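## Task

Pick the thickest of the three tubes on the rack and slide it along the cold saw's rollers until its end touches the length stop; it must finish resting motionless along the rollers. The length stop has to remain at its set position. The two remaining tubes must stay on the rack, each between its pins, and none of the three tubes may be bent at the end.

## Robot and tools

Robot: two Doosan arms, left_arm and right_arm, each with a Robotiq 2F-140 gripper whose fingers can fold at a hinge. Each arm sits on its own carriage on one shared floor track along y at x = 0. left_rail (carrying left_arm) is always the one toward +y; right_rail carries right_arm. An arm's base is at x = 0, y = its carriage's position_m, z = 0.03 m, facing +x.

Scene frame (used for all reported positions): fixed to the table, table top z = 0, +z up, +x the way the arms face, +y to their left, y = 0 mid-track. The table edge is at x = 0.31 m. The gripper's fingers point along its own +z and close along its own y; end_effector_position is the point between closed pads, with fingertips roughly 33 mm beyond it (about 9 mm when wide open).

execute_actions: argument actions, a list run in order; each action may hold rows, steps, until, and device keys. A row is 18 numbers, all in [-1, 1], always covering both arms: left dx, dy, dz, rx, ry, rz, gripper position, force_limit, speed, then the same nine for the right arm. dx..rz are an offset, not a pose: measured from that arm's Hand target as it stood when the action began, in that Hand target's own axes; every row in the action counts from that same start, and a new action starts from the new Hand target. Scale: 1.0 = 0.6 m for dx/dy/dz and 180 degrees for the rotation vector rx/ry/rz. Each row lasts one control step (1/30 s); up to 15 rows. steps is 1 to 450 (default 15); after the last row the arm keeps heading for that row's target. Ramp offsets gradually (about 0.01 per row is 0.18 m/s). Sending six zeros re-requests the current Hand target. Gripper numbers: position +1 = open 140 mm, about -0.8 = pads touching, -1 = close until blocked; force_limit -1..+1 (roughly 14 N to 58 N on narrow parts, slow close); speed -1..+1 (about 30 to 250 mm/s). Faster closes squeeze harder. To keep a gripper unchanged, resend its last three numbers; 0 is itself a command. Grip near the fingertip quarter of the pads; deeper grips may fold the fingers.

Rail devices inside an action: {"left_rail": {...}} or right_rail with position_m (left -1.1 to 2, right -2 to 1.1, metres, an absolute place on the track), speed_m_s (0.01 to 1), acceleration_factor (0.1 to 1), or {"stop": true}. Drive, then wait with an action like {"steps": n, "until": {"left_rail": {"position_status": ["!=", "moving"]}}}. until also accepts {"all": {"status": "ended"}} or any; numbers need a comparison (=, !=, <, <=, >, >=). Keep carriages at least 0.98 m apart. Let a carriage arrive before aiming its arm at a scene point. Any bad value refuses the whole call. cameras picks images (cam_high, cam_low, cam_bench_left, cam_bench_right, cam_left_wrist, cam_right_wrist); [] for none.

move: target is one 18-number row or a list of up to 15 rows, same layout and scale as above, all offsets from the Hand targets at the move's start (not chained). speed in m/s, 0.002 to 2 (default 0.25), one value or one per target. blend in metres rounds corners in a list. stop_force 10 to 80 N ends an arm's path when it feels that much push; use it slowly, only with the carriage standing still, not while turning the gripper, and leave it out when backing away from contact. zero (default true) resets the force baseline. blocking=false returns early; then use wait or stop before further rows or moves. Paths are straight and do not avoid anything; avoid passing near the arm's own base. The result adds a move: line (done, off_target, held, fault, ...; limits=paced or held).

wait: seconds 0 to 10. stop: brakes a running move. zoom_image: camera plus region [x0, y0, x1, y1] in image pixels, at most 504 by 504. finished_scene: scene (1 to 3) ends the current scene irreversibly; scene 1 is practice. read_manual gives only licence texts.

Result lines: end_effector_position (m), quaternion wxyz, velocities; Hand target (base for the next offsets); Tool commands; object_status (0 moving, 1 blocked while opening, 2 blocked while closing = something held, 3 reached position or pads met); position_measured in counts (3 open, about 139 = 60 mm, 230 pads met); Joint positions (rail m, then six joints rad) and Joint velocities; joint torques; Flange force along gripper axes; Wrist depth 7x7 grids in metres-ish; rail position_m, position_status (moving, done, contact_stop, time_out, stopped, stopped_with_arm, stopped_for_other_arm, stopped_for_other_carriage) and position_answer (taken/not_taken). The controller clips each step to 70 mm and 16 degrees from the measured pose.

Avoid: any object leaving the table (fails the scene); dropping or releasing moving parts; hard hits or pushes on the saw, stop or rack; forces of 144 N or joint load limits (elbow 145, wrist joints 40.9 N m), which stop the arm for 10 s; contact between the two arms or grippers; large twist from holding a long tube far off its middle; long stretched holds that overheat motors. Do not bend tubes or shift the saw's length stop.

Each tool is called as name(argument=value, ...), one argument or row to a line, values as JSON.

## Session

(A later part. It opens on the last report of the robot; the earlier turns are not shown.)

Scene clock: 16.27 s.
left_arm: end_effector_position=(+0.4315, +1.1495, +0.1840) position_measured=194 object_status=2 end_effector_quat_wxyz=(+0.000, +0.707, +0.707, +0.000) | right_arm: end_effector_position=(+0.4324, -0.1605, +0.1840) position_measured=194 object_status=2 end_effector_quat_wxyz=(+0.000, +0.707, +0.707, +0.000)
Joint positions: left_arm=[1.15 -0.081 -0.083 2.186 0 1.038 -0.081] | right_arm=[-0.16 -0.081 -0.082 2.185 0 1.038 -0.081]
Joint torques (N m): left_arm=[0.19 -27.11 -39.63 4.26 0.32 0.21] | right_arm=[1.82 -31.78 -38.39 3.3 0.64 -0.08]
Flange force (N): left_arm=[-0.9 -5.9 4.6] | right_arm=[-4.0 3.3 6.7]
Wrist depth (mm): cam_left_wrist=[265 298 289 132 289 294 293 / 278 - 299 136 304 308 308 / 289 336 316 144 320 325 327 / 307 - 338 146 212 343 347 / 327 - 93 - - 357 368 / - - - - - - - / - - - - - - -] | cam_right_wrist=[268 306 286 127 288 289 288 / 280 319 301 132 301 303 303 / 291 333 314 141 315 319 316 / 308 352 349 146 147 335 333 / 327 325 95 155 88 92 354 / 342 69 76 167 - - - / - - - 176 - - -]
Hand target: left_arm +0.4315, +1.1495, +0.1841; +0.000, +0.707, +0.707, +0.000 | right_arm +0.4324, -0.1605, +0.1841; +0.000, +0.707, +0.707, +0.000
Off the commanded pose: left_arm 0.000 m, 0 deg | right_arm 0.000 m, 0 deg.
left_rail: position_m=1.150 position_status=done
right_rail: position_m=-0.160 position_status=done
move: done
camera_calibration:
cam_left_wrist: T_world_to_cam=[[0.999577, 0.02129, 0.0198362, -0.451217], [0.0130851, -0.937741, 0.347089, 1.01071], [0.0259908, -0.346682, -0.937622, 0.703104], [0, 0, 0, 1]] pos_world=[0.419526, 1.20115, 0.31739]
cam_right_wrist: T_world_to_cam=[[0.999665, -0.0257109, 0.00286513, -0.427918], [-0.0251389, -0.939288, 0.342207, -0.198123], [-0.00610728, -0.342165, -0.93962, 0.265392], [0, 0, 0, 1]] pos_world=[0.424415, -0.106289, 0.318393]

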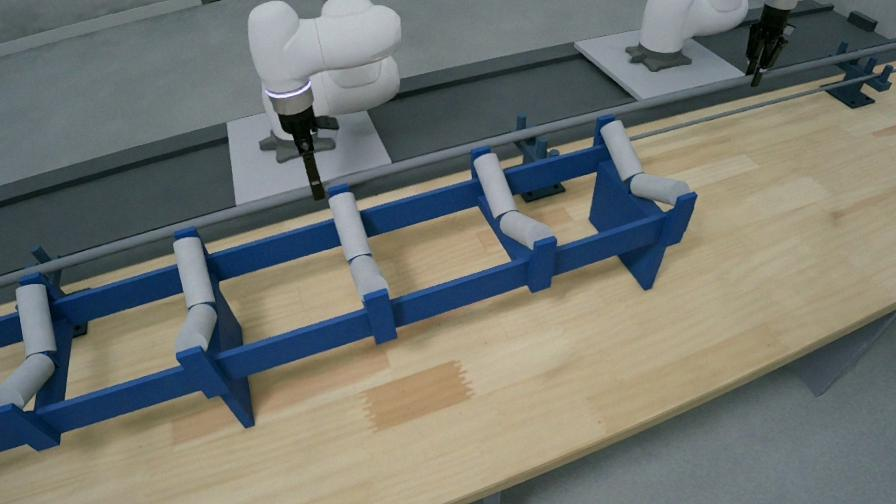

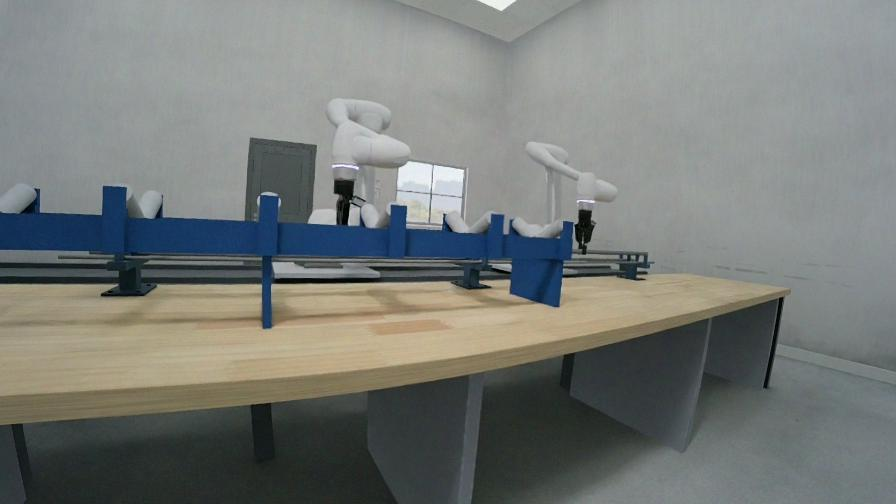

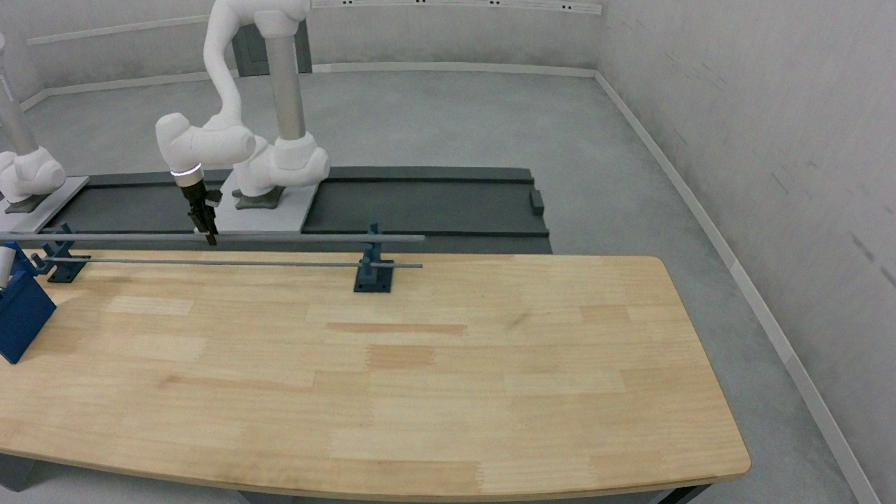

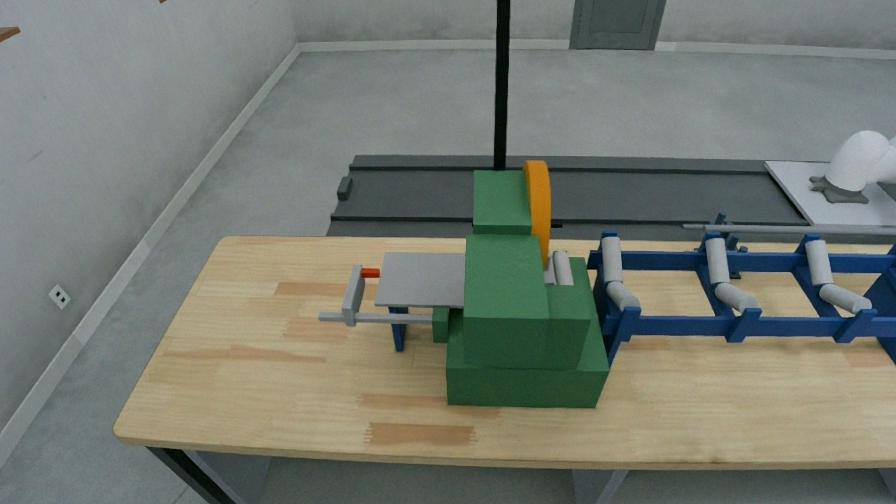

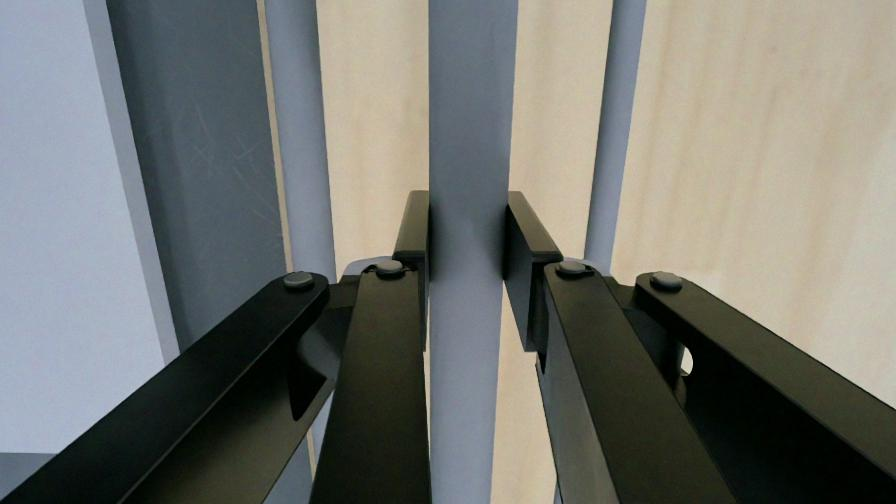

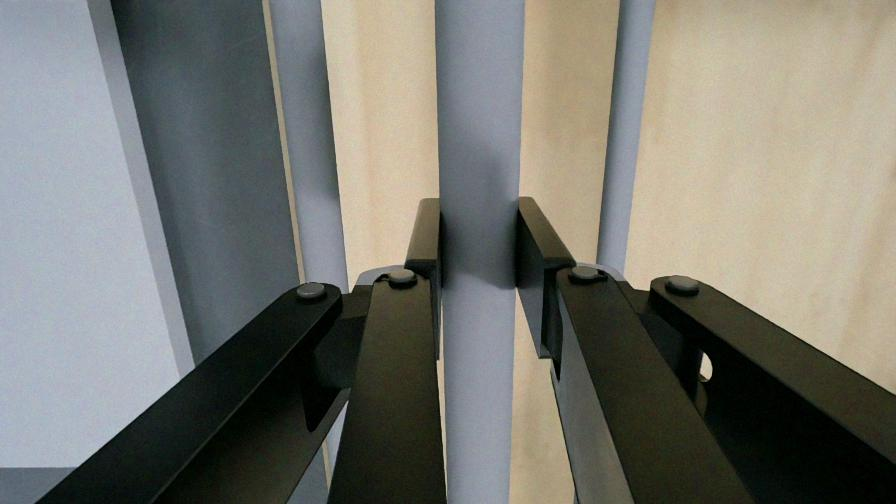

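move(
  target=[
    [0,0,-0.49,0,0,0,-1,0,-1,0,0,-0.49,0,0,0,-1,0,-1],
    [0,0.66,-0.49,0,0,0,-1,0,-1,0,0.66,-0.49,0,0,0,-1,0,-1],
  ],
  blend=0.05,
  speed=0.15,
)

Scene clock: 21.63 s.
left_arm: end_effector_position=(+0.8275, +1.1495, +0.4781) position_measured=194 object_status=2 end_effector_quat_wxyz=(+0.000, +0.707, +0.707, +0.000) | right_arm: end_effector_position=(+0.8284, -0.1605, +0.4781) position_measured=194 object_status=2 end_effector_quat_wxyz=(+0.000, +0.707, +0.707, +0.000)
Joint positions: left_arm=[1.15 -0.042 0.455 0.989 0 1.698 -0.042] | right_arm=[-0.16 -0.042 0.456 0.986 0 1.699 -0.042]
Joint torques (N m): left_arm=[17.17 -90.25 -45.71 11.5 0.67 0.21] | right_arm=[-13.91 -95.09 -44.88 -3 -0.21 -0.03]
Flange force (N): left_arm=[-21.4 -6.6 9.8] | right_arm=[16.9 5.6 3.4]
Wrist depth (mm): cam_left_wrist=[561 567 567 129 564 569 1297 / 594 590 594 134 598 609 1416 / 627 625 625 142 631 1424 1515 / 663 645 660 - 652 652 1524 / 716 - 93 - - 1551 1639 / - - - 170 - - - / - - - - - - -] | cam_right_wrist=[561 550 558 126 551 554 1234 / 592 306 341 133 571 589 1264 / 629 606 617 141 613 626 1341 / 662 641 644 146 630 659 1437 / 696 674 94 155 88 92 1486 / - 69 76 166 - - - / - - - 176 - - -]
Hand target: left_arm +0.8275, +1.1495, +0.4780; +0.000, +0.707, +0.707, +0.000 | right_arm +0.8284, -0.1605, +0.4780; +0.000, +0.707, +0.707, +0.000
Off the commanded pose: left_arm 0.000 m, 0 deg | right_arm 0.000 m, 0 deg.
left_rail: position_m=1.150 position_status=done
right_rail: position_m=-0.160 position_status=done
move: done
camera_calibration:
cam_left_wrist: T_world_to_cam=[[0.999574, 0.0213252, 0.0199298, -0.85298], [0.0130856, -0.93774, 0.34709, 0.903449], [0.0260907, -0.346682, -0.93762, 0.968482], [0, 0, 0, 1]] pos_world=[0.815526, 1.20115, 0.611489]
cam_right_wrist: T_world_to_cam=[[0.999665, -0.0257091, 0.00286449, -0.824628], [-0.025137, -0.939288, 0.342207, -0.288813], [-0.00610727, -0.342165, -0.93962, 0.544153], [0, 0, 0, 1]] pos_world=[0.820415, -0.106289, 0.612493]

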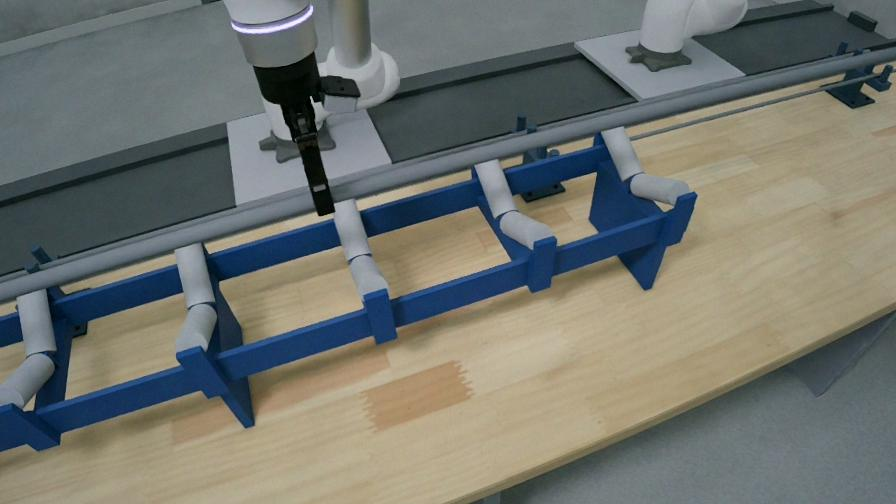

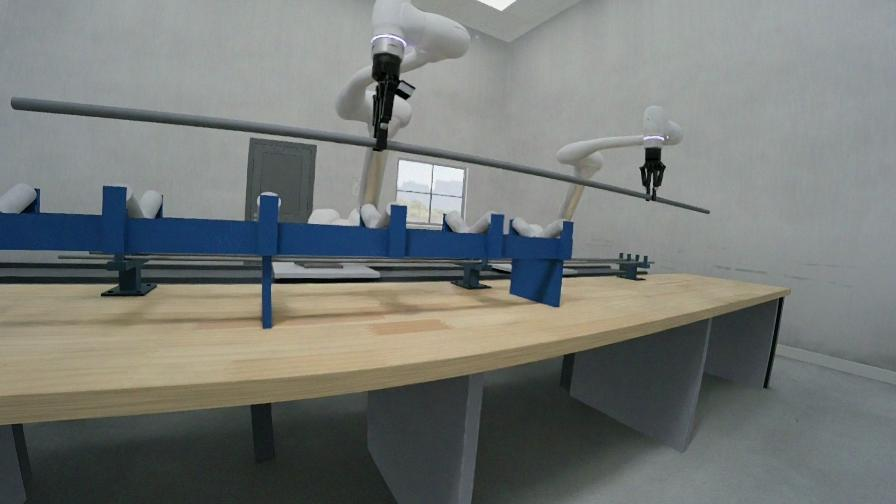

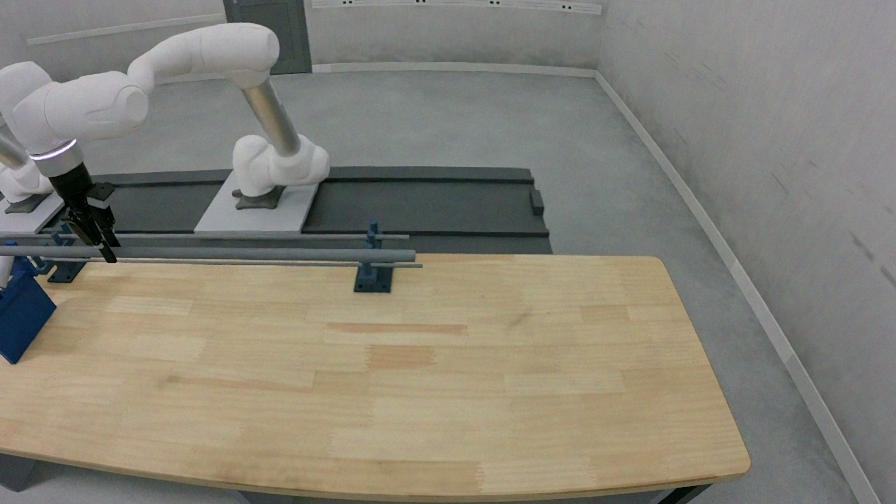

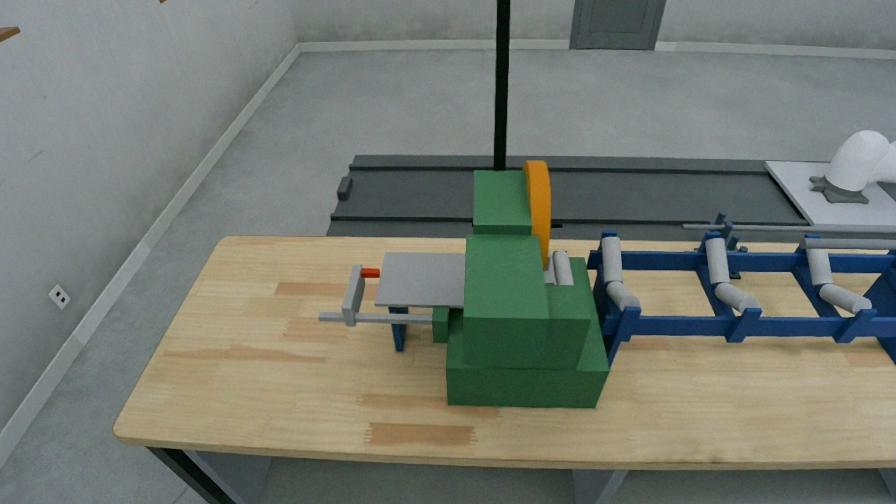

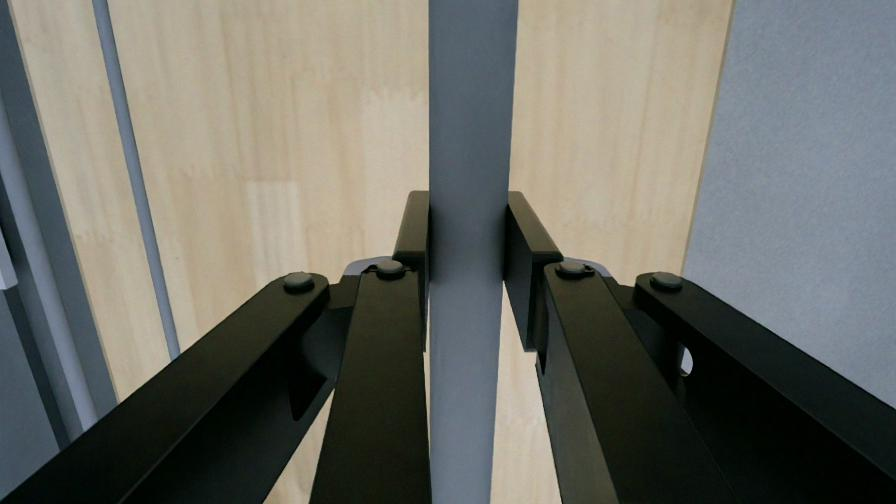

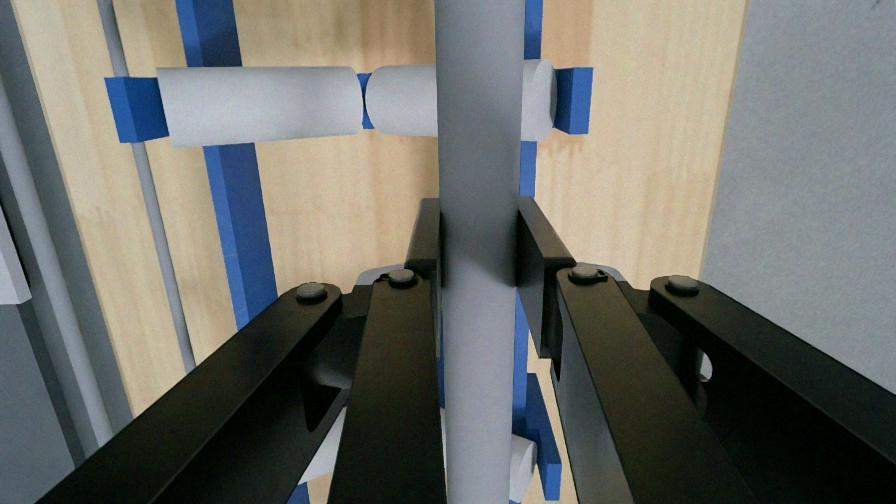

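move(
  target=[
    [0,-0.1125,0,0,0,0,-1,0,-1,0,-0.114,0,0,0,0,-1,0,-1],
    [-0.667,-0.1125,0,0,0,0,-1,0,-1,-0.667,-0.114,0,0,0,0,-1,0,-1],
  ],
  blend=0.03,
  speed=0.15,
)

zoom_image(
  camera="cam_bench_right",
  region=[440, 140, 740, 420],
)

Scene clock: 26.50 s.
left_arm: end_effector_position=(+0.7600, +0.7493, +0.4781) position_measured=194 object_status=2 end_effector_quat_wxyz=(+0.000, +0.707, +0.707, +0.000) | right_arm: end_effector_position=(+0.7600, -0.5607, +0.4781) position_measured=194 object_status=2 end_effector_quat_wxyz=(+0.000, +0.707, +0.707, +0.000)
Joint positions: left_arm=[1.15 -0.525 0.517 0.893 0 1.731 -0.525] | right_arm=[-0.16 -0.525 0.517 0.893 0 1.731 -0.525]
Joint torques (N m): left_arm=[10.11 -97.09 -43.41 8.3 2.5 0.14] | right_arm=[-8.41 -99.62 -45.85 0.29 -2.15 -0.07]
Flange force (N): left_arm=[-10.3 -5.7 8.4] | right_arm=[7.8 6.2 2.4]
Wrist depth (mm): cam_left_wrist=[564 563 569 130 569 567 1284 / 584 596 590 134 591 595 1350 / 647 624 625 - 628 633 1473 / - 660 657 145 658 677 1542 / - - 93 155 - 693 1650 / - - - - - - - / - - - - - - -] | cam_right_wrist=[564 560 554 126 406 559 1211 / 592 589 574 133 571 581 1289 / 614 617 613 141 610 610 1341 / 669 646 644 146 148 644 1422 / 703 676 95 155 88 93 1512 / - 69 76 166 - - - / - - - 176 - - -]
Hand target: left_arm +0.7600, +0.7493, +0.4781; +0.000, +0.707, +0.707, +0.000 | right_arm +0.7600, -0.5607, +0.4781; +0.000, +0.707, +0.707, +0.000
Off the commanded pose: left_arm 0.000 m, 0 deg | right_arm 0.000 m, 0 deg.
left_rail: position_m=1.150 position_status=done
right_rail: position_m=-0.160 position_status=done
move: done
camera_calibration:
cam_left_wrist: T_world_to_cam=[[0.999574, 0.0213252, 0.0199298, -0.776977], [0.0130856, -0.93774, 0.34709, 0.529142], [0.0260907, -0.346682, -0.93762, 0.831536], [0, 0, 0, 1]] pos_world=[0.748026, 0.801045, 0.611489]
cam_right_wrist: T_world_to_cam=[[0.999668, -0.0256175, 0.00283135, -0.766472], [-0.0250395, -0.939291, 0.342207, -0.666416], [-0.00610702, -0.342164, -0.93962, 0.406836], [0, 0, 0, 1]] pos_world=[0.752015, -0.506389, 0.612493]

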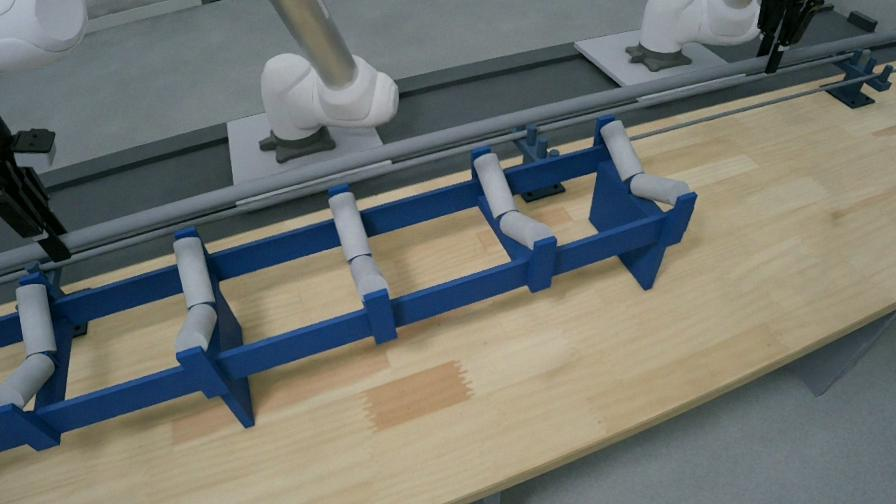

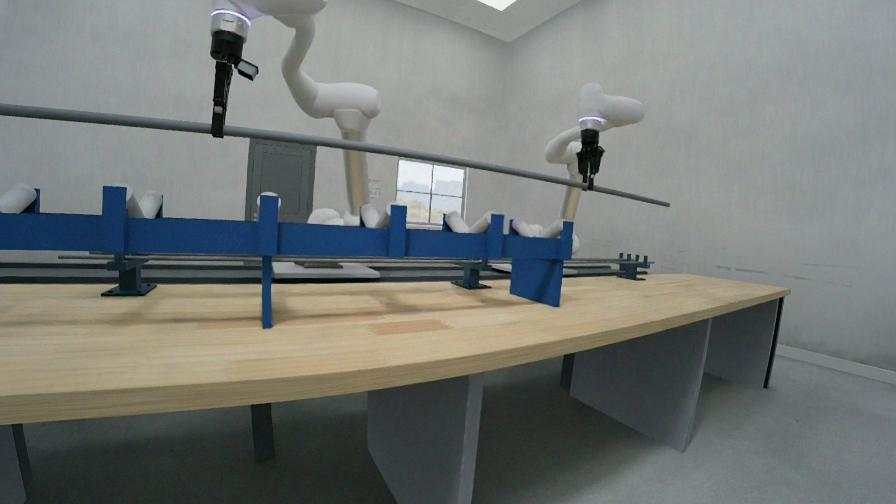

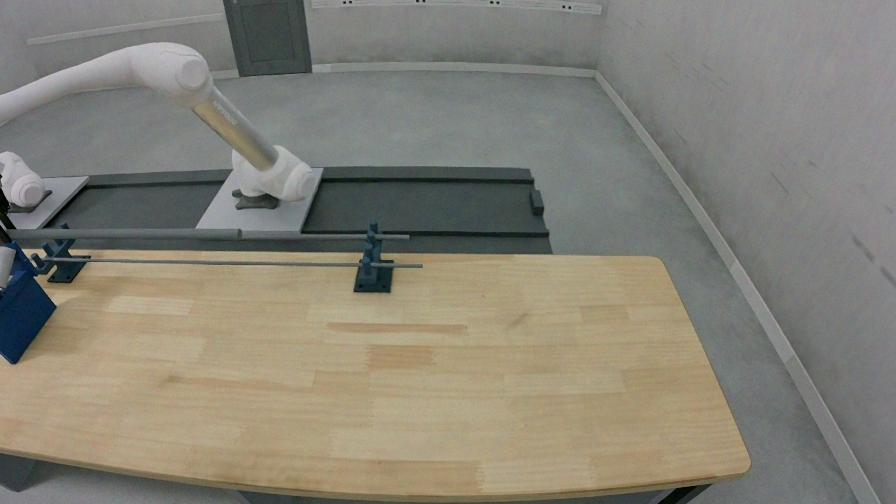

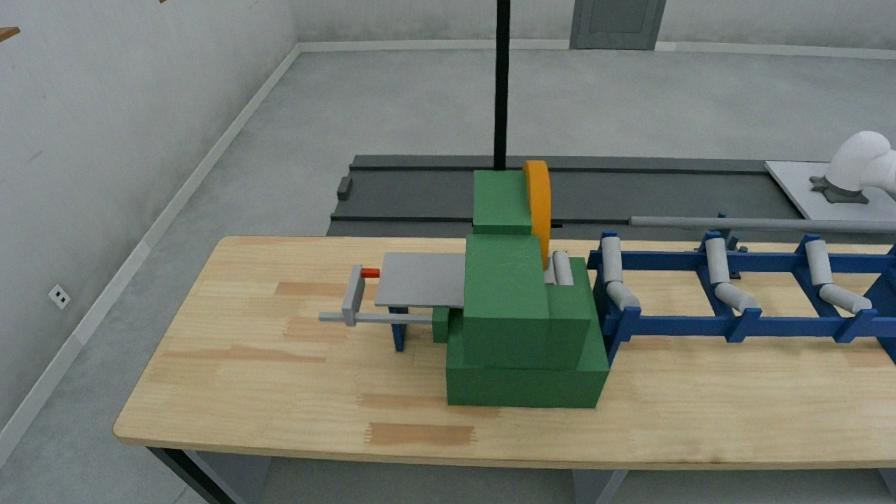

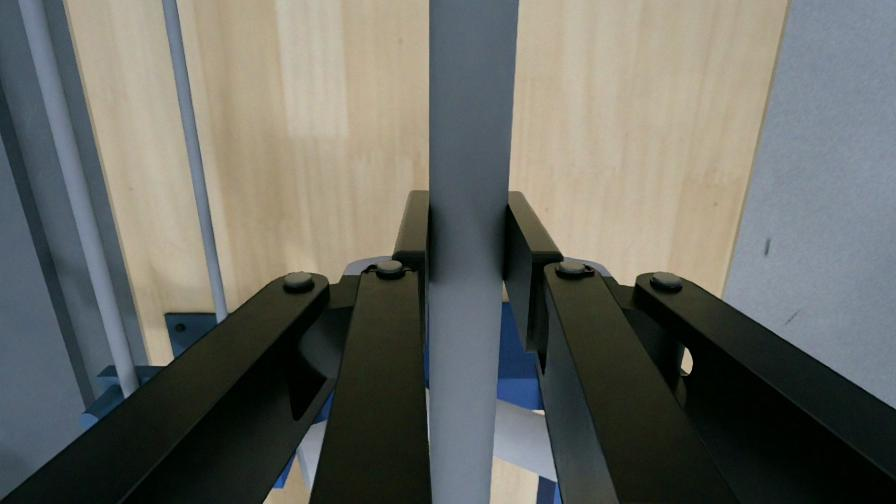

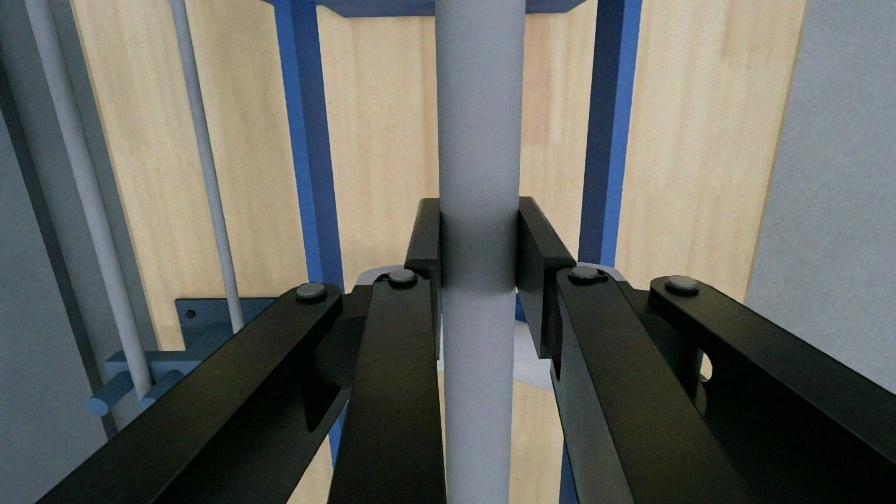

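Scaled by 1.680 from the camera's 896x504 image, which has a finer 1280x720 frame.

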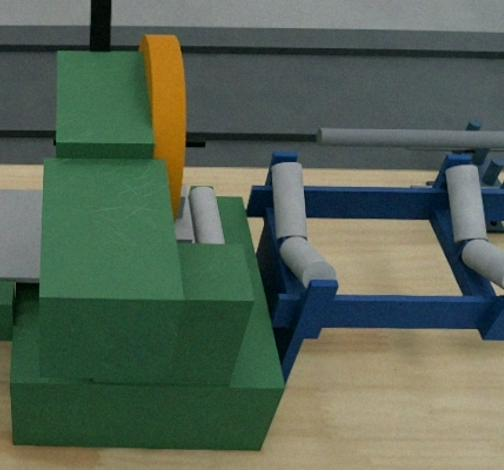

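move(
  target=[0,0,0.22,0,0,0,-1,0,-1,0,0,0.22,0,0,0,-1,0,-1],
  speed=0.12,
)

zoom_image(
  camera="cam_high",
  region=[0, 80, 504, 460],
)

zoom_image(
  camera="cam_low",
  region=[400, 160, 650, 310],
)

Scene clock: 28.47 s.
left_arm: end_effector_position=(+0.7600, +0.7493, +0.3461) position_measured=194 object_status=2 end_effector_quat_wxyz=(+0.000, +0.707, +0.707, +0.000) | right_arm: end_effector_position=(+0.7600, -0.5607, +0.3461) position_measured=194 object_status=2 end_effector_quat_wxyz=(+0.000, +0.707, +0.707, +0.000)
Joint positions: left_arm=[1.15 -0.525 0.508 1.145 0 1.489 -0.525] | right_arm=[-0.16 -0.525 0.508 1.145 0 1.489 -0.525]
Joint torques (N m): left_arm=[10.64 -95.69 -43.62 8.71 2.69 0.12] | right_arm=[-7.49 -99.9 -47.19 -0.07 -2.37 -0.07]
Flange force (N): left_arm=[-10.3 -7.6 7.7] | right_arm=[7.1 5.1 4.2]
Wrist depth (mm): cam_left_wrist=[436 437 441 130 445 443 446 / 466 461 466 133 466 468 465 / 490 487 491 142 493 495 494 / 517 517 510 150 510 520 1379 / 538 - 93 - - 545 1542 / - - - - - - - / - - - - - - -] | cam_right_wrist=[435 260 438 126 437 245 436 / 457 260 458 133 459 269 455 / 486 473 479 141 481 293 482 / 516 499 500 146 148 297 518 / 546 - 94 155 88 92 1335 / - 69 76 167 - - - / - - - 176 - - -]
Hand target: left_arm +0.7600, +0.7493, +0.3461; +0.000, +0.707, +0.707, +0.000 | right_arm +0.7600, -0.5607, +0.3461; +0.000, +0.707, +0.707, +0.000
Off the commanded pose: left_arm 0.000 m, 0 deg | right_arm 0.000 m, 0 deg.
left_rail: position_m=1.150 position_status=done
right_rail: position_m=-0.160 position_status=done
move: done
camera_calibration:
cam_left_wrist: T_world_to_cam=[[0.999577, 0.02129, 0.0198362, -0.774275], [0.0130851, -0.937741, 0.347089, 0.574831], [0.0259908, -0.346682, -0.937622, 0.707906], [0, 0, 0, 1]] pos_world=[0.748026, 0.800946, 0.47959]
cam_right_wrist: T_world_to_cam=[[0.999665, -0.0257114, 0.002865, -0.766163], [-0.025139, -0.939277, 0.342239, -0.621306], [-0.00610842, -0.342196, -0.939609, 0.282844], [0, 0, 0, 1]] pos_world=[0.752015, -0.506489, 0.480593]

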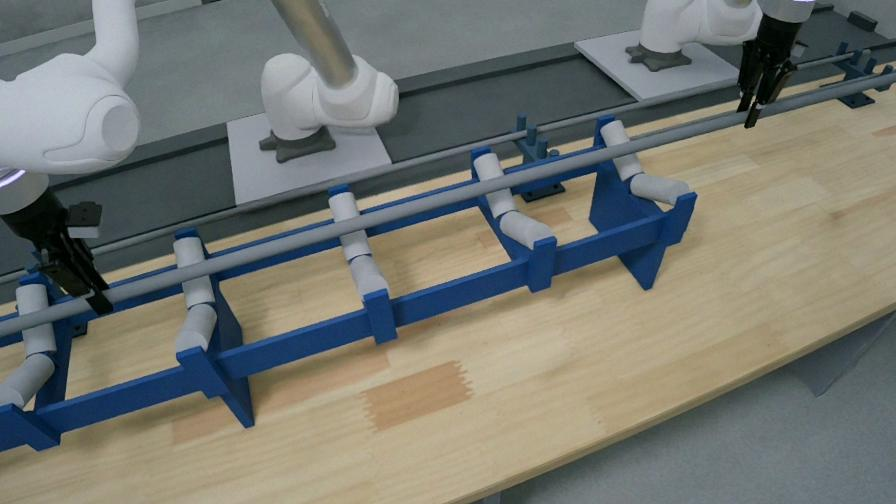

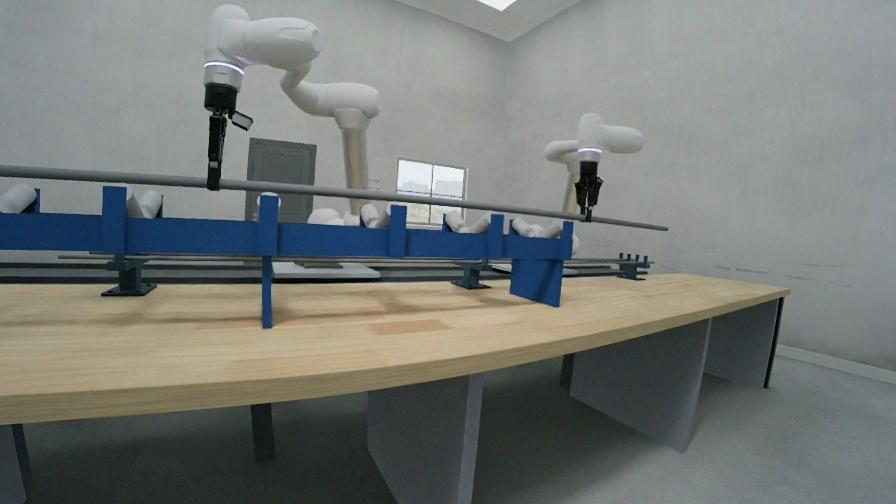

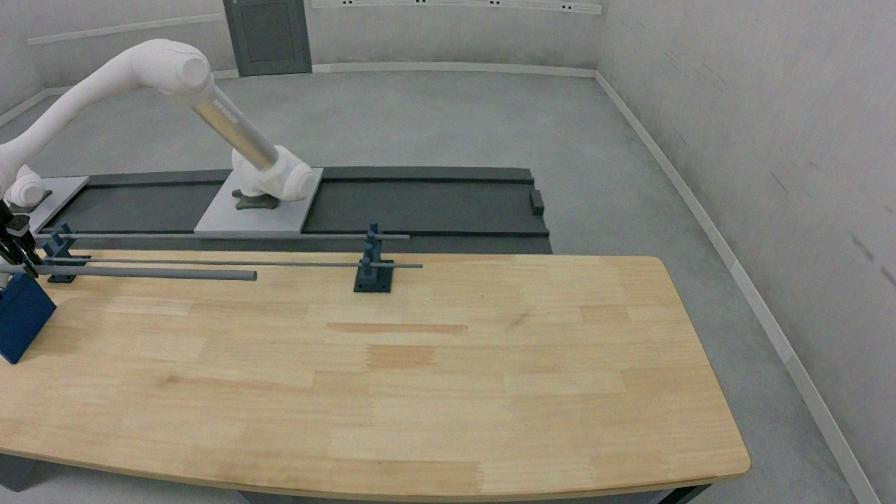

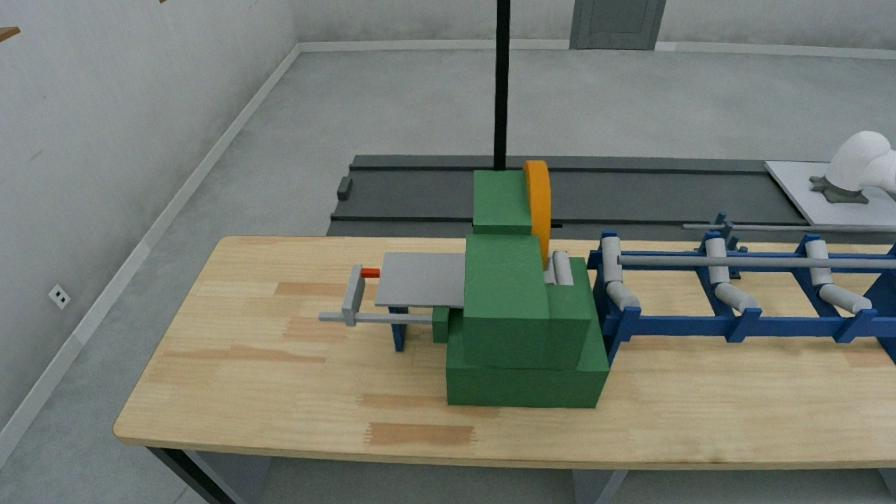

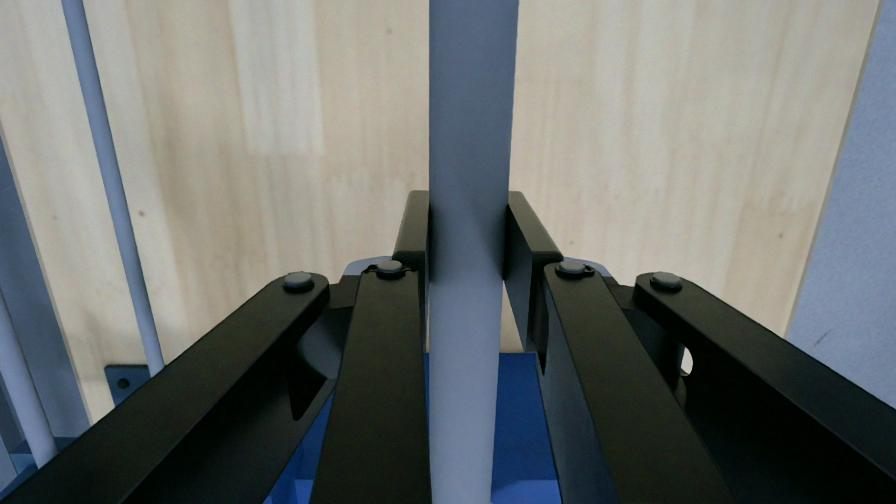

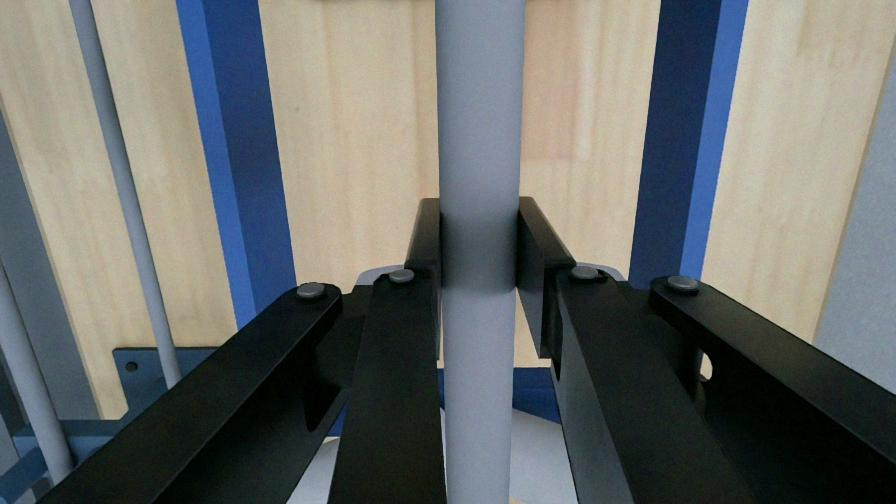

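Scaled by 1.000.

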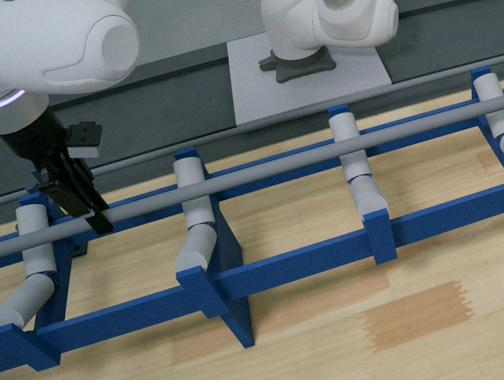

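Scaled by 2.016 from the camera's 896x504 image, which has a finer 1280x720 frame.

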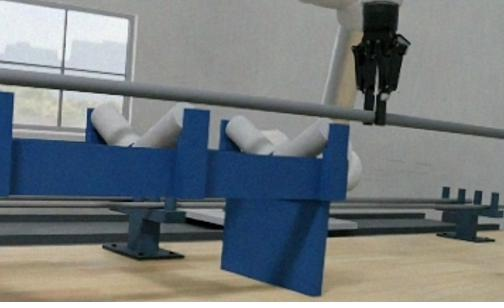

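move(
  target=[0,-0.004,0.19,0,0,0,-1,0,-1,0,-0.004,0.19,0,0,0,-1,0,-1],
  speed=0.025,
  stop_force=15,
)

Scene clock: 32.07 s.
left_arm: end_effector_position=(+0.7585, +0.7492, +0.2781) position_measured=194 object_status=2 end_effector_quat_wxyz=(+0.000, +0.707, +0.707, +0.000) | right_arm: end_effector_position=(+0.7585, -0.5608, +0.2781) position_measured=194 object_status=2 end_effector_quat_wxyz=(+0.000, +0.707, +0.707, +0.000)
Joint positions: left_arm=[1.15 -0.526 0.522 1.246 0 1.374 -0.526] | right_arm=[-0.16 -0.526 0.522 1.246 0 1.374 -0.526]
Joint torques (N m): left_arm=[15.85 -74.74 -32.8 10.57 -0.22 0.05] | right_arm=[-2.02 -64.11 -31.11 2.6 -7.53 -0.07]
Flange force (N): left_arm=[-12.3 -16.5 -17.1] | right_arm=[9.1 -12.2 -36.4]
Wrist depth (mm): cam_left_wrist=[376 377 378 130 378 379 381 / 396 395 397 134 400 399 402 / 420 418 418 143 422 425 423 / 439 443 440 150 433 449 449 / 468 - 93 155 - 462 483 / - - - 171 - - - / - - - 179 - - -] | cam_right_wrist=[159 202 376 127 374 364 170 / 389 202 396 133 391 233 180 / 306 201 413 141 414 217 401 / 434 200 434 146 426 218 434 / 465 194 94 154 88 92 452 / 491 69 76 166 - - - / - - - 176 - - -]
Hand target: left_arm +0.7585, +0.7492, +0.2781; +0.000, +0.707, +0.707, +0.000 (not the last commanded pose) | right_arm +0.7585, -0.5608, +0.2781; +0.000, +0.707, +0.707, +0.000 (not the last commanded pose)
Off the commanded pose: left_arm 0.046 m, 0 deg | right_arm 0.046 m, 0 deg.
left_rail: position_m=1.150 position_status=done
right_rail: position_m=-0.160 position_status=done
move: contact (left_arm, right_arm)
camera_calibration:
cam_left_wrist: T_world_to_cam=[[0.999574, 0.0211757, 0.020091, -0.771436], [0.012887, -0.937711, 0.347178, 0.598447], [0.0261913, -0.346771, -0.937584, 0.644057], [0, 0, 0, 1]] pos_world=[0.746526, 0.800846, 0.411589]
cam_right_wrist: T_world_to_cam=[[0.999663, -0.0258054, 0.00289898, -0.764529], [-0.025239, -0.939274, 0.342239, -0.597995], [-0.00610868, -0.342197, -0.939608, 0.218942], [0, 0, 0, 1]] pos_world=[0.750515, -0.506489, 0.412593]

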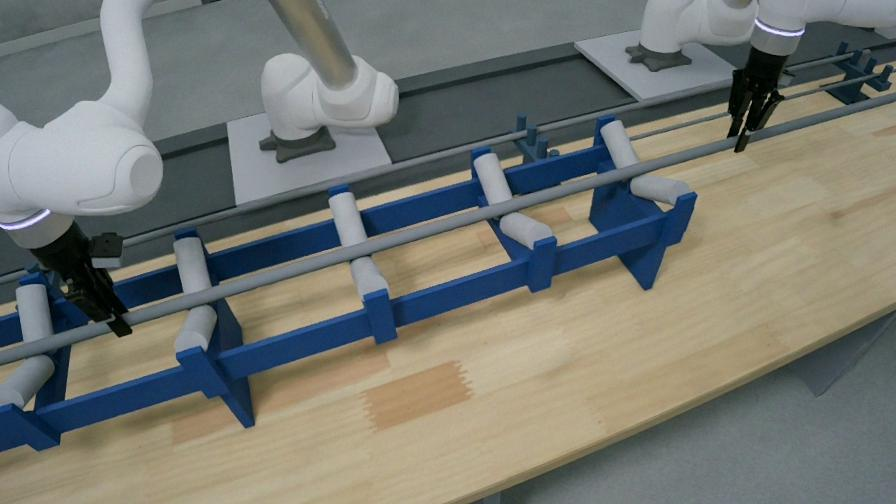

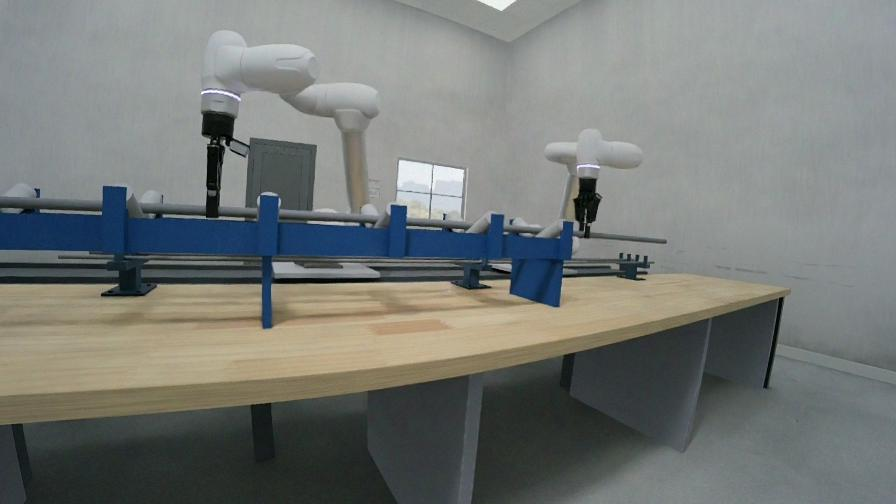

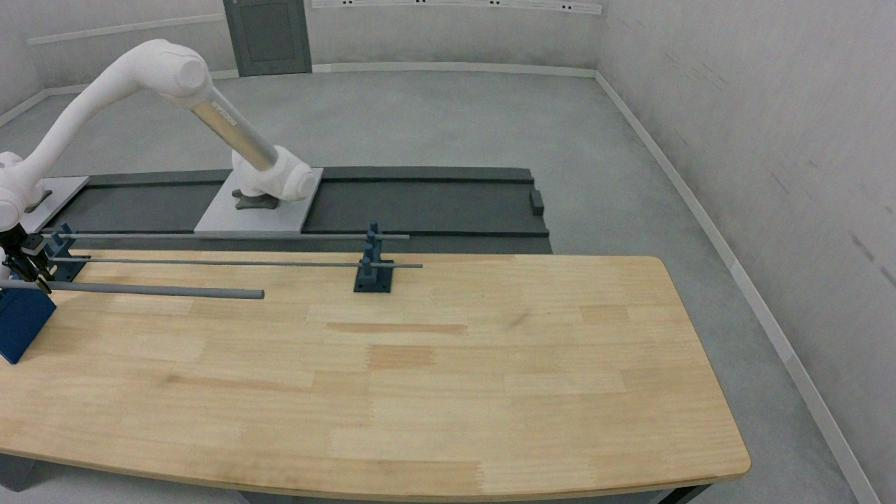

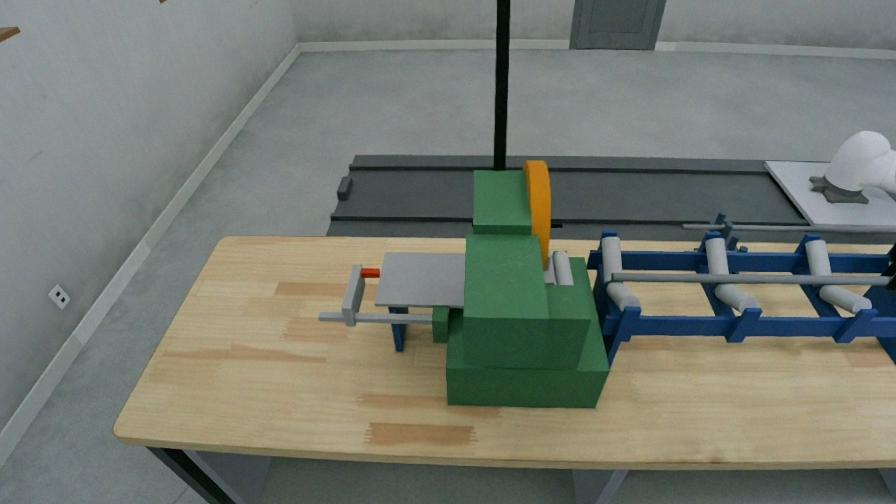

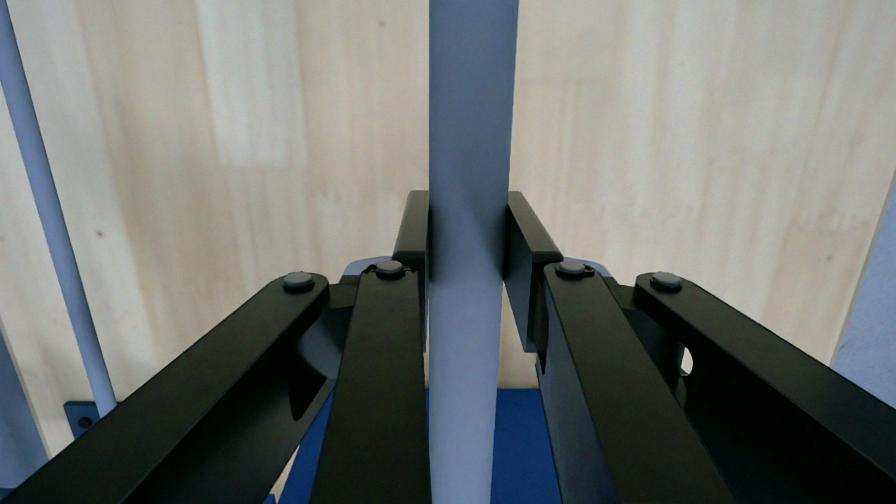

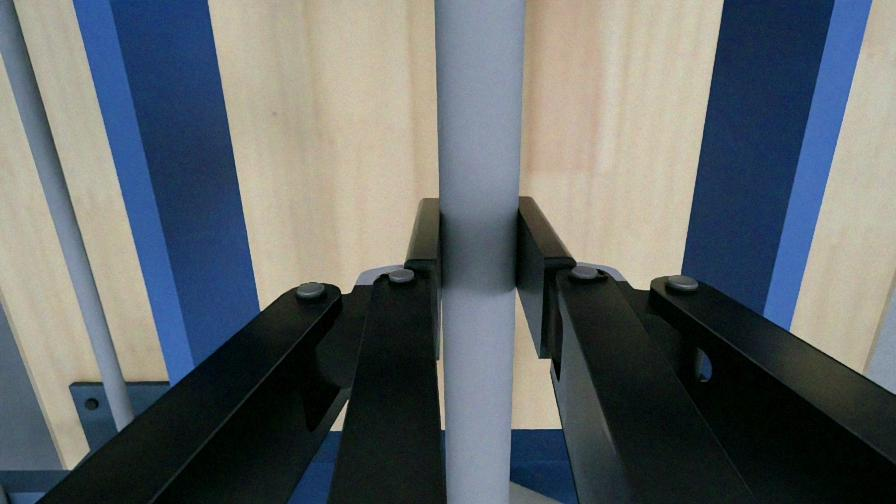

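move(
  target=[0,-0.0035,-0.0015,0,0,0,-1,0,-1,0,-0.0035,-0.0025,0,0,0,-1,0,-1],
  speed=0.02,
  cameras=[],
)

Scene clock: 32.93 s.
left_arm: end_effector_position=(+0.7565, +0.7493, +0.2790) position_measured=194 object_status=2 end_effector_quat_wxyz=(+0.000, +0.707, +0.707, +0.000) | right_arm: end_effector_position=(+0.7564, -0.5608, +0.2796) position_measured=194 object_status=2 end_effector_quat_wxyz=(+0.000, +0.707, +0.707, +0.000)
Joint positions: left_arm=[1.15 -0.527 0.518 1.25 0 1.373 -0.527] | right_arm=[-0.16 -0.528 0.518 1.249 0 1.375 -0.527]
Joint torques (N m): left_arm=[10.97 -94.29 -42.13 8.58 2.64 0.01] | right_arm=[-7.84 -101.02 -46.89 -0.12 -2.26 -0.16]
Flange force (N): left_arm=[-10.8 -7.6 7.1] | right_arm=[7.7 5.5 5.2]
Wrist depth (mm): cam_left_wrist=[376 377 379 130 382 382 380 / 397 395 399 133 400 400 403 / 413 419 420 143 420 422 423 / 445 441 441 150 435 443 449 / 470 - 93 - - 460 485 / - - - - - - - / - - - 181 - - -] | cam_right_wrist=[161 199 378 127 376 371 172 / 388 198 397 133 394 386 182 / 411 197 418 141 416 236 402 / 442 211 433 146 426 221 435 / 465 196 94 155 88 92 454 / 492 69 76 167 - - - / - - - 176 - - -]
Hand target: left_arm +0.7564, +0.7492, +0.2790; +0.000, +0.707, +0.707, +0.000 | right_arm +0.7564, -0.5608, +0.2796; +0.000, +0.707, +0.707, +0.000
Off the commanded pose: left_arm 0.000 m, 0 deg | right_arm 0.000 m, 0 deg.
left_rail: position_m=1.150 position_status=done
right_rail: position_m=-0.160 position_status=done
move: done
No camera images: "cameras" was empty.

move(
  target=[0,0,0.02,0,0,0,-1,0,-1,0,0,0.02,0,0,0,-1,0,-1],
  speed=0.006,
  stop_force=12,
  cameras=[],
)

Scene clock: 34.07 s.
left_arm: end_effector_position=(+0.7564, +0.7492, +0.2774) position_measured=194 object_status=2 end_effector_quat_wxyz=(+0.000, +0.707, +0.707, +0.000) | right_arm: end_effector_position=(+0.7564, -0.5608, +0.2776) position_measured=194 object_status=2 end_effector_quat_wxyz=(+0.000, +0.707, +0.707, +0.000)
Joint positions: left_arm=[1.15 -0.528 0.519 1.252 0 1.37 -0.527] | right_arm=[-0.16 -0.528 0.519 1.252 0 1.371 -0.527]
Joint torques (N m): left_arm=[13.74 -80.74 -35.88 9.83 0.58 0.06] | right_arm=[-7.77 -85.68 -38.1 -0.05 -2.67 -0.03]
Flange force (N): left_arm=[-10.9 -13.4 -9.3] | right_arm=[8.7 3.1 -12.2]
Wrist depth (mm): cam_left_wrist=[376 378 377 130 378 378 380 / 395 393 396 133 398 402 402 / 412 416 419 143 424 420 422 / 435 440 435 147 434 444 449 / 468 - 93 161 - 465 478 / - - - - - - - / - - - 179 - - -] | cam_right_wrist=[158 199 375 127 373 369 172 / 390 198 396 133 391 384 173 / 409 197 411 141 413 237 183 / 435 197 432 146 423 222 427 / 463 193 94 154 88 92 453 / 489 69 76 167 - - - / - - - 176 - - -]
Hand target: left_arm +0.7564, +0.7492, +0.2774; +0.000, +0.707, +0.707, +0.000 (not the last commanded pose) | right_arm +0.7564, -0.5608, +0.2776; +0.000, +0.707, +0.707, +0.000 (not the last commanded pose)
Off the commanded pose: left_arm 0.010 m, 0 deg | right_arm 0.010 m, 0 deg.
left_rail: position_m=1.150 position_status=done
right_rail: position_m=-0.160 position_status=done
move: contact (left_arm, right_arm)
No camera images: "cameras" was empty.


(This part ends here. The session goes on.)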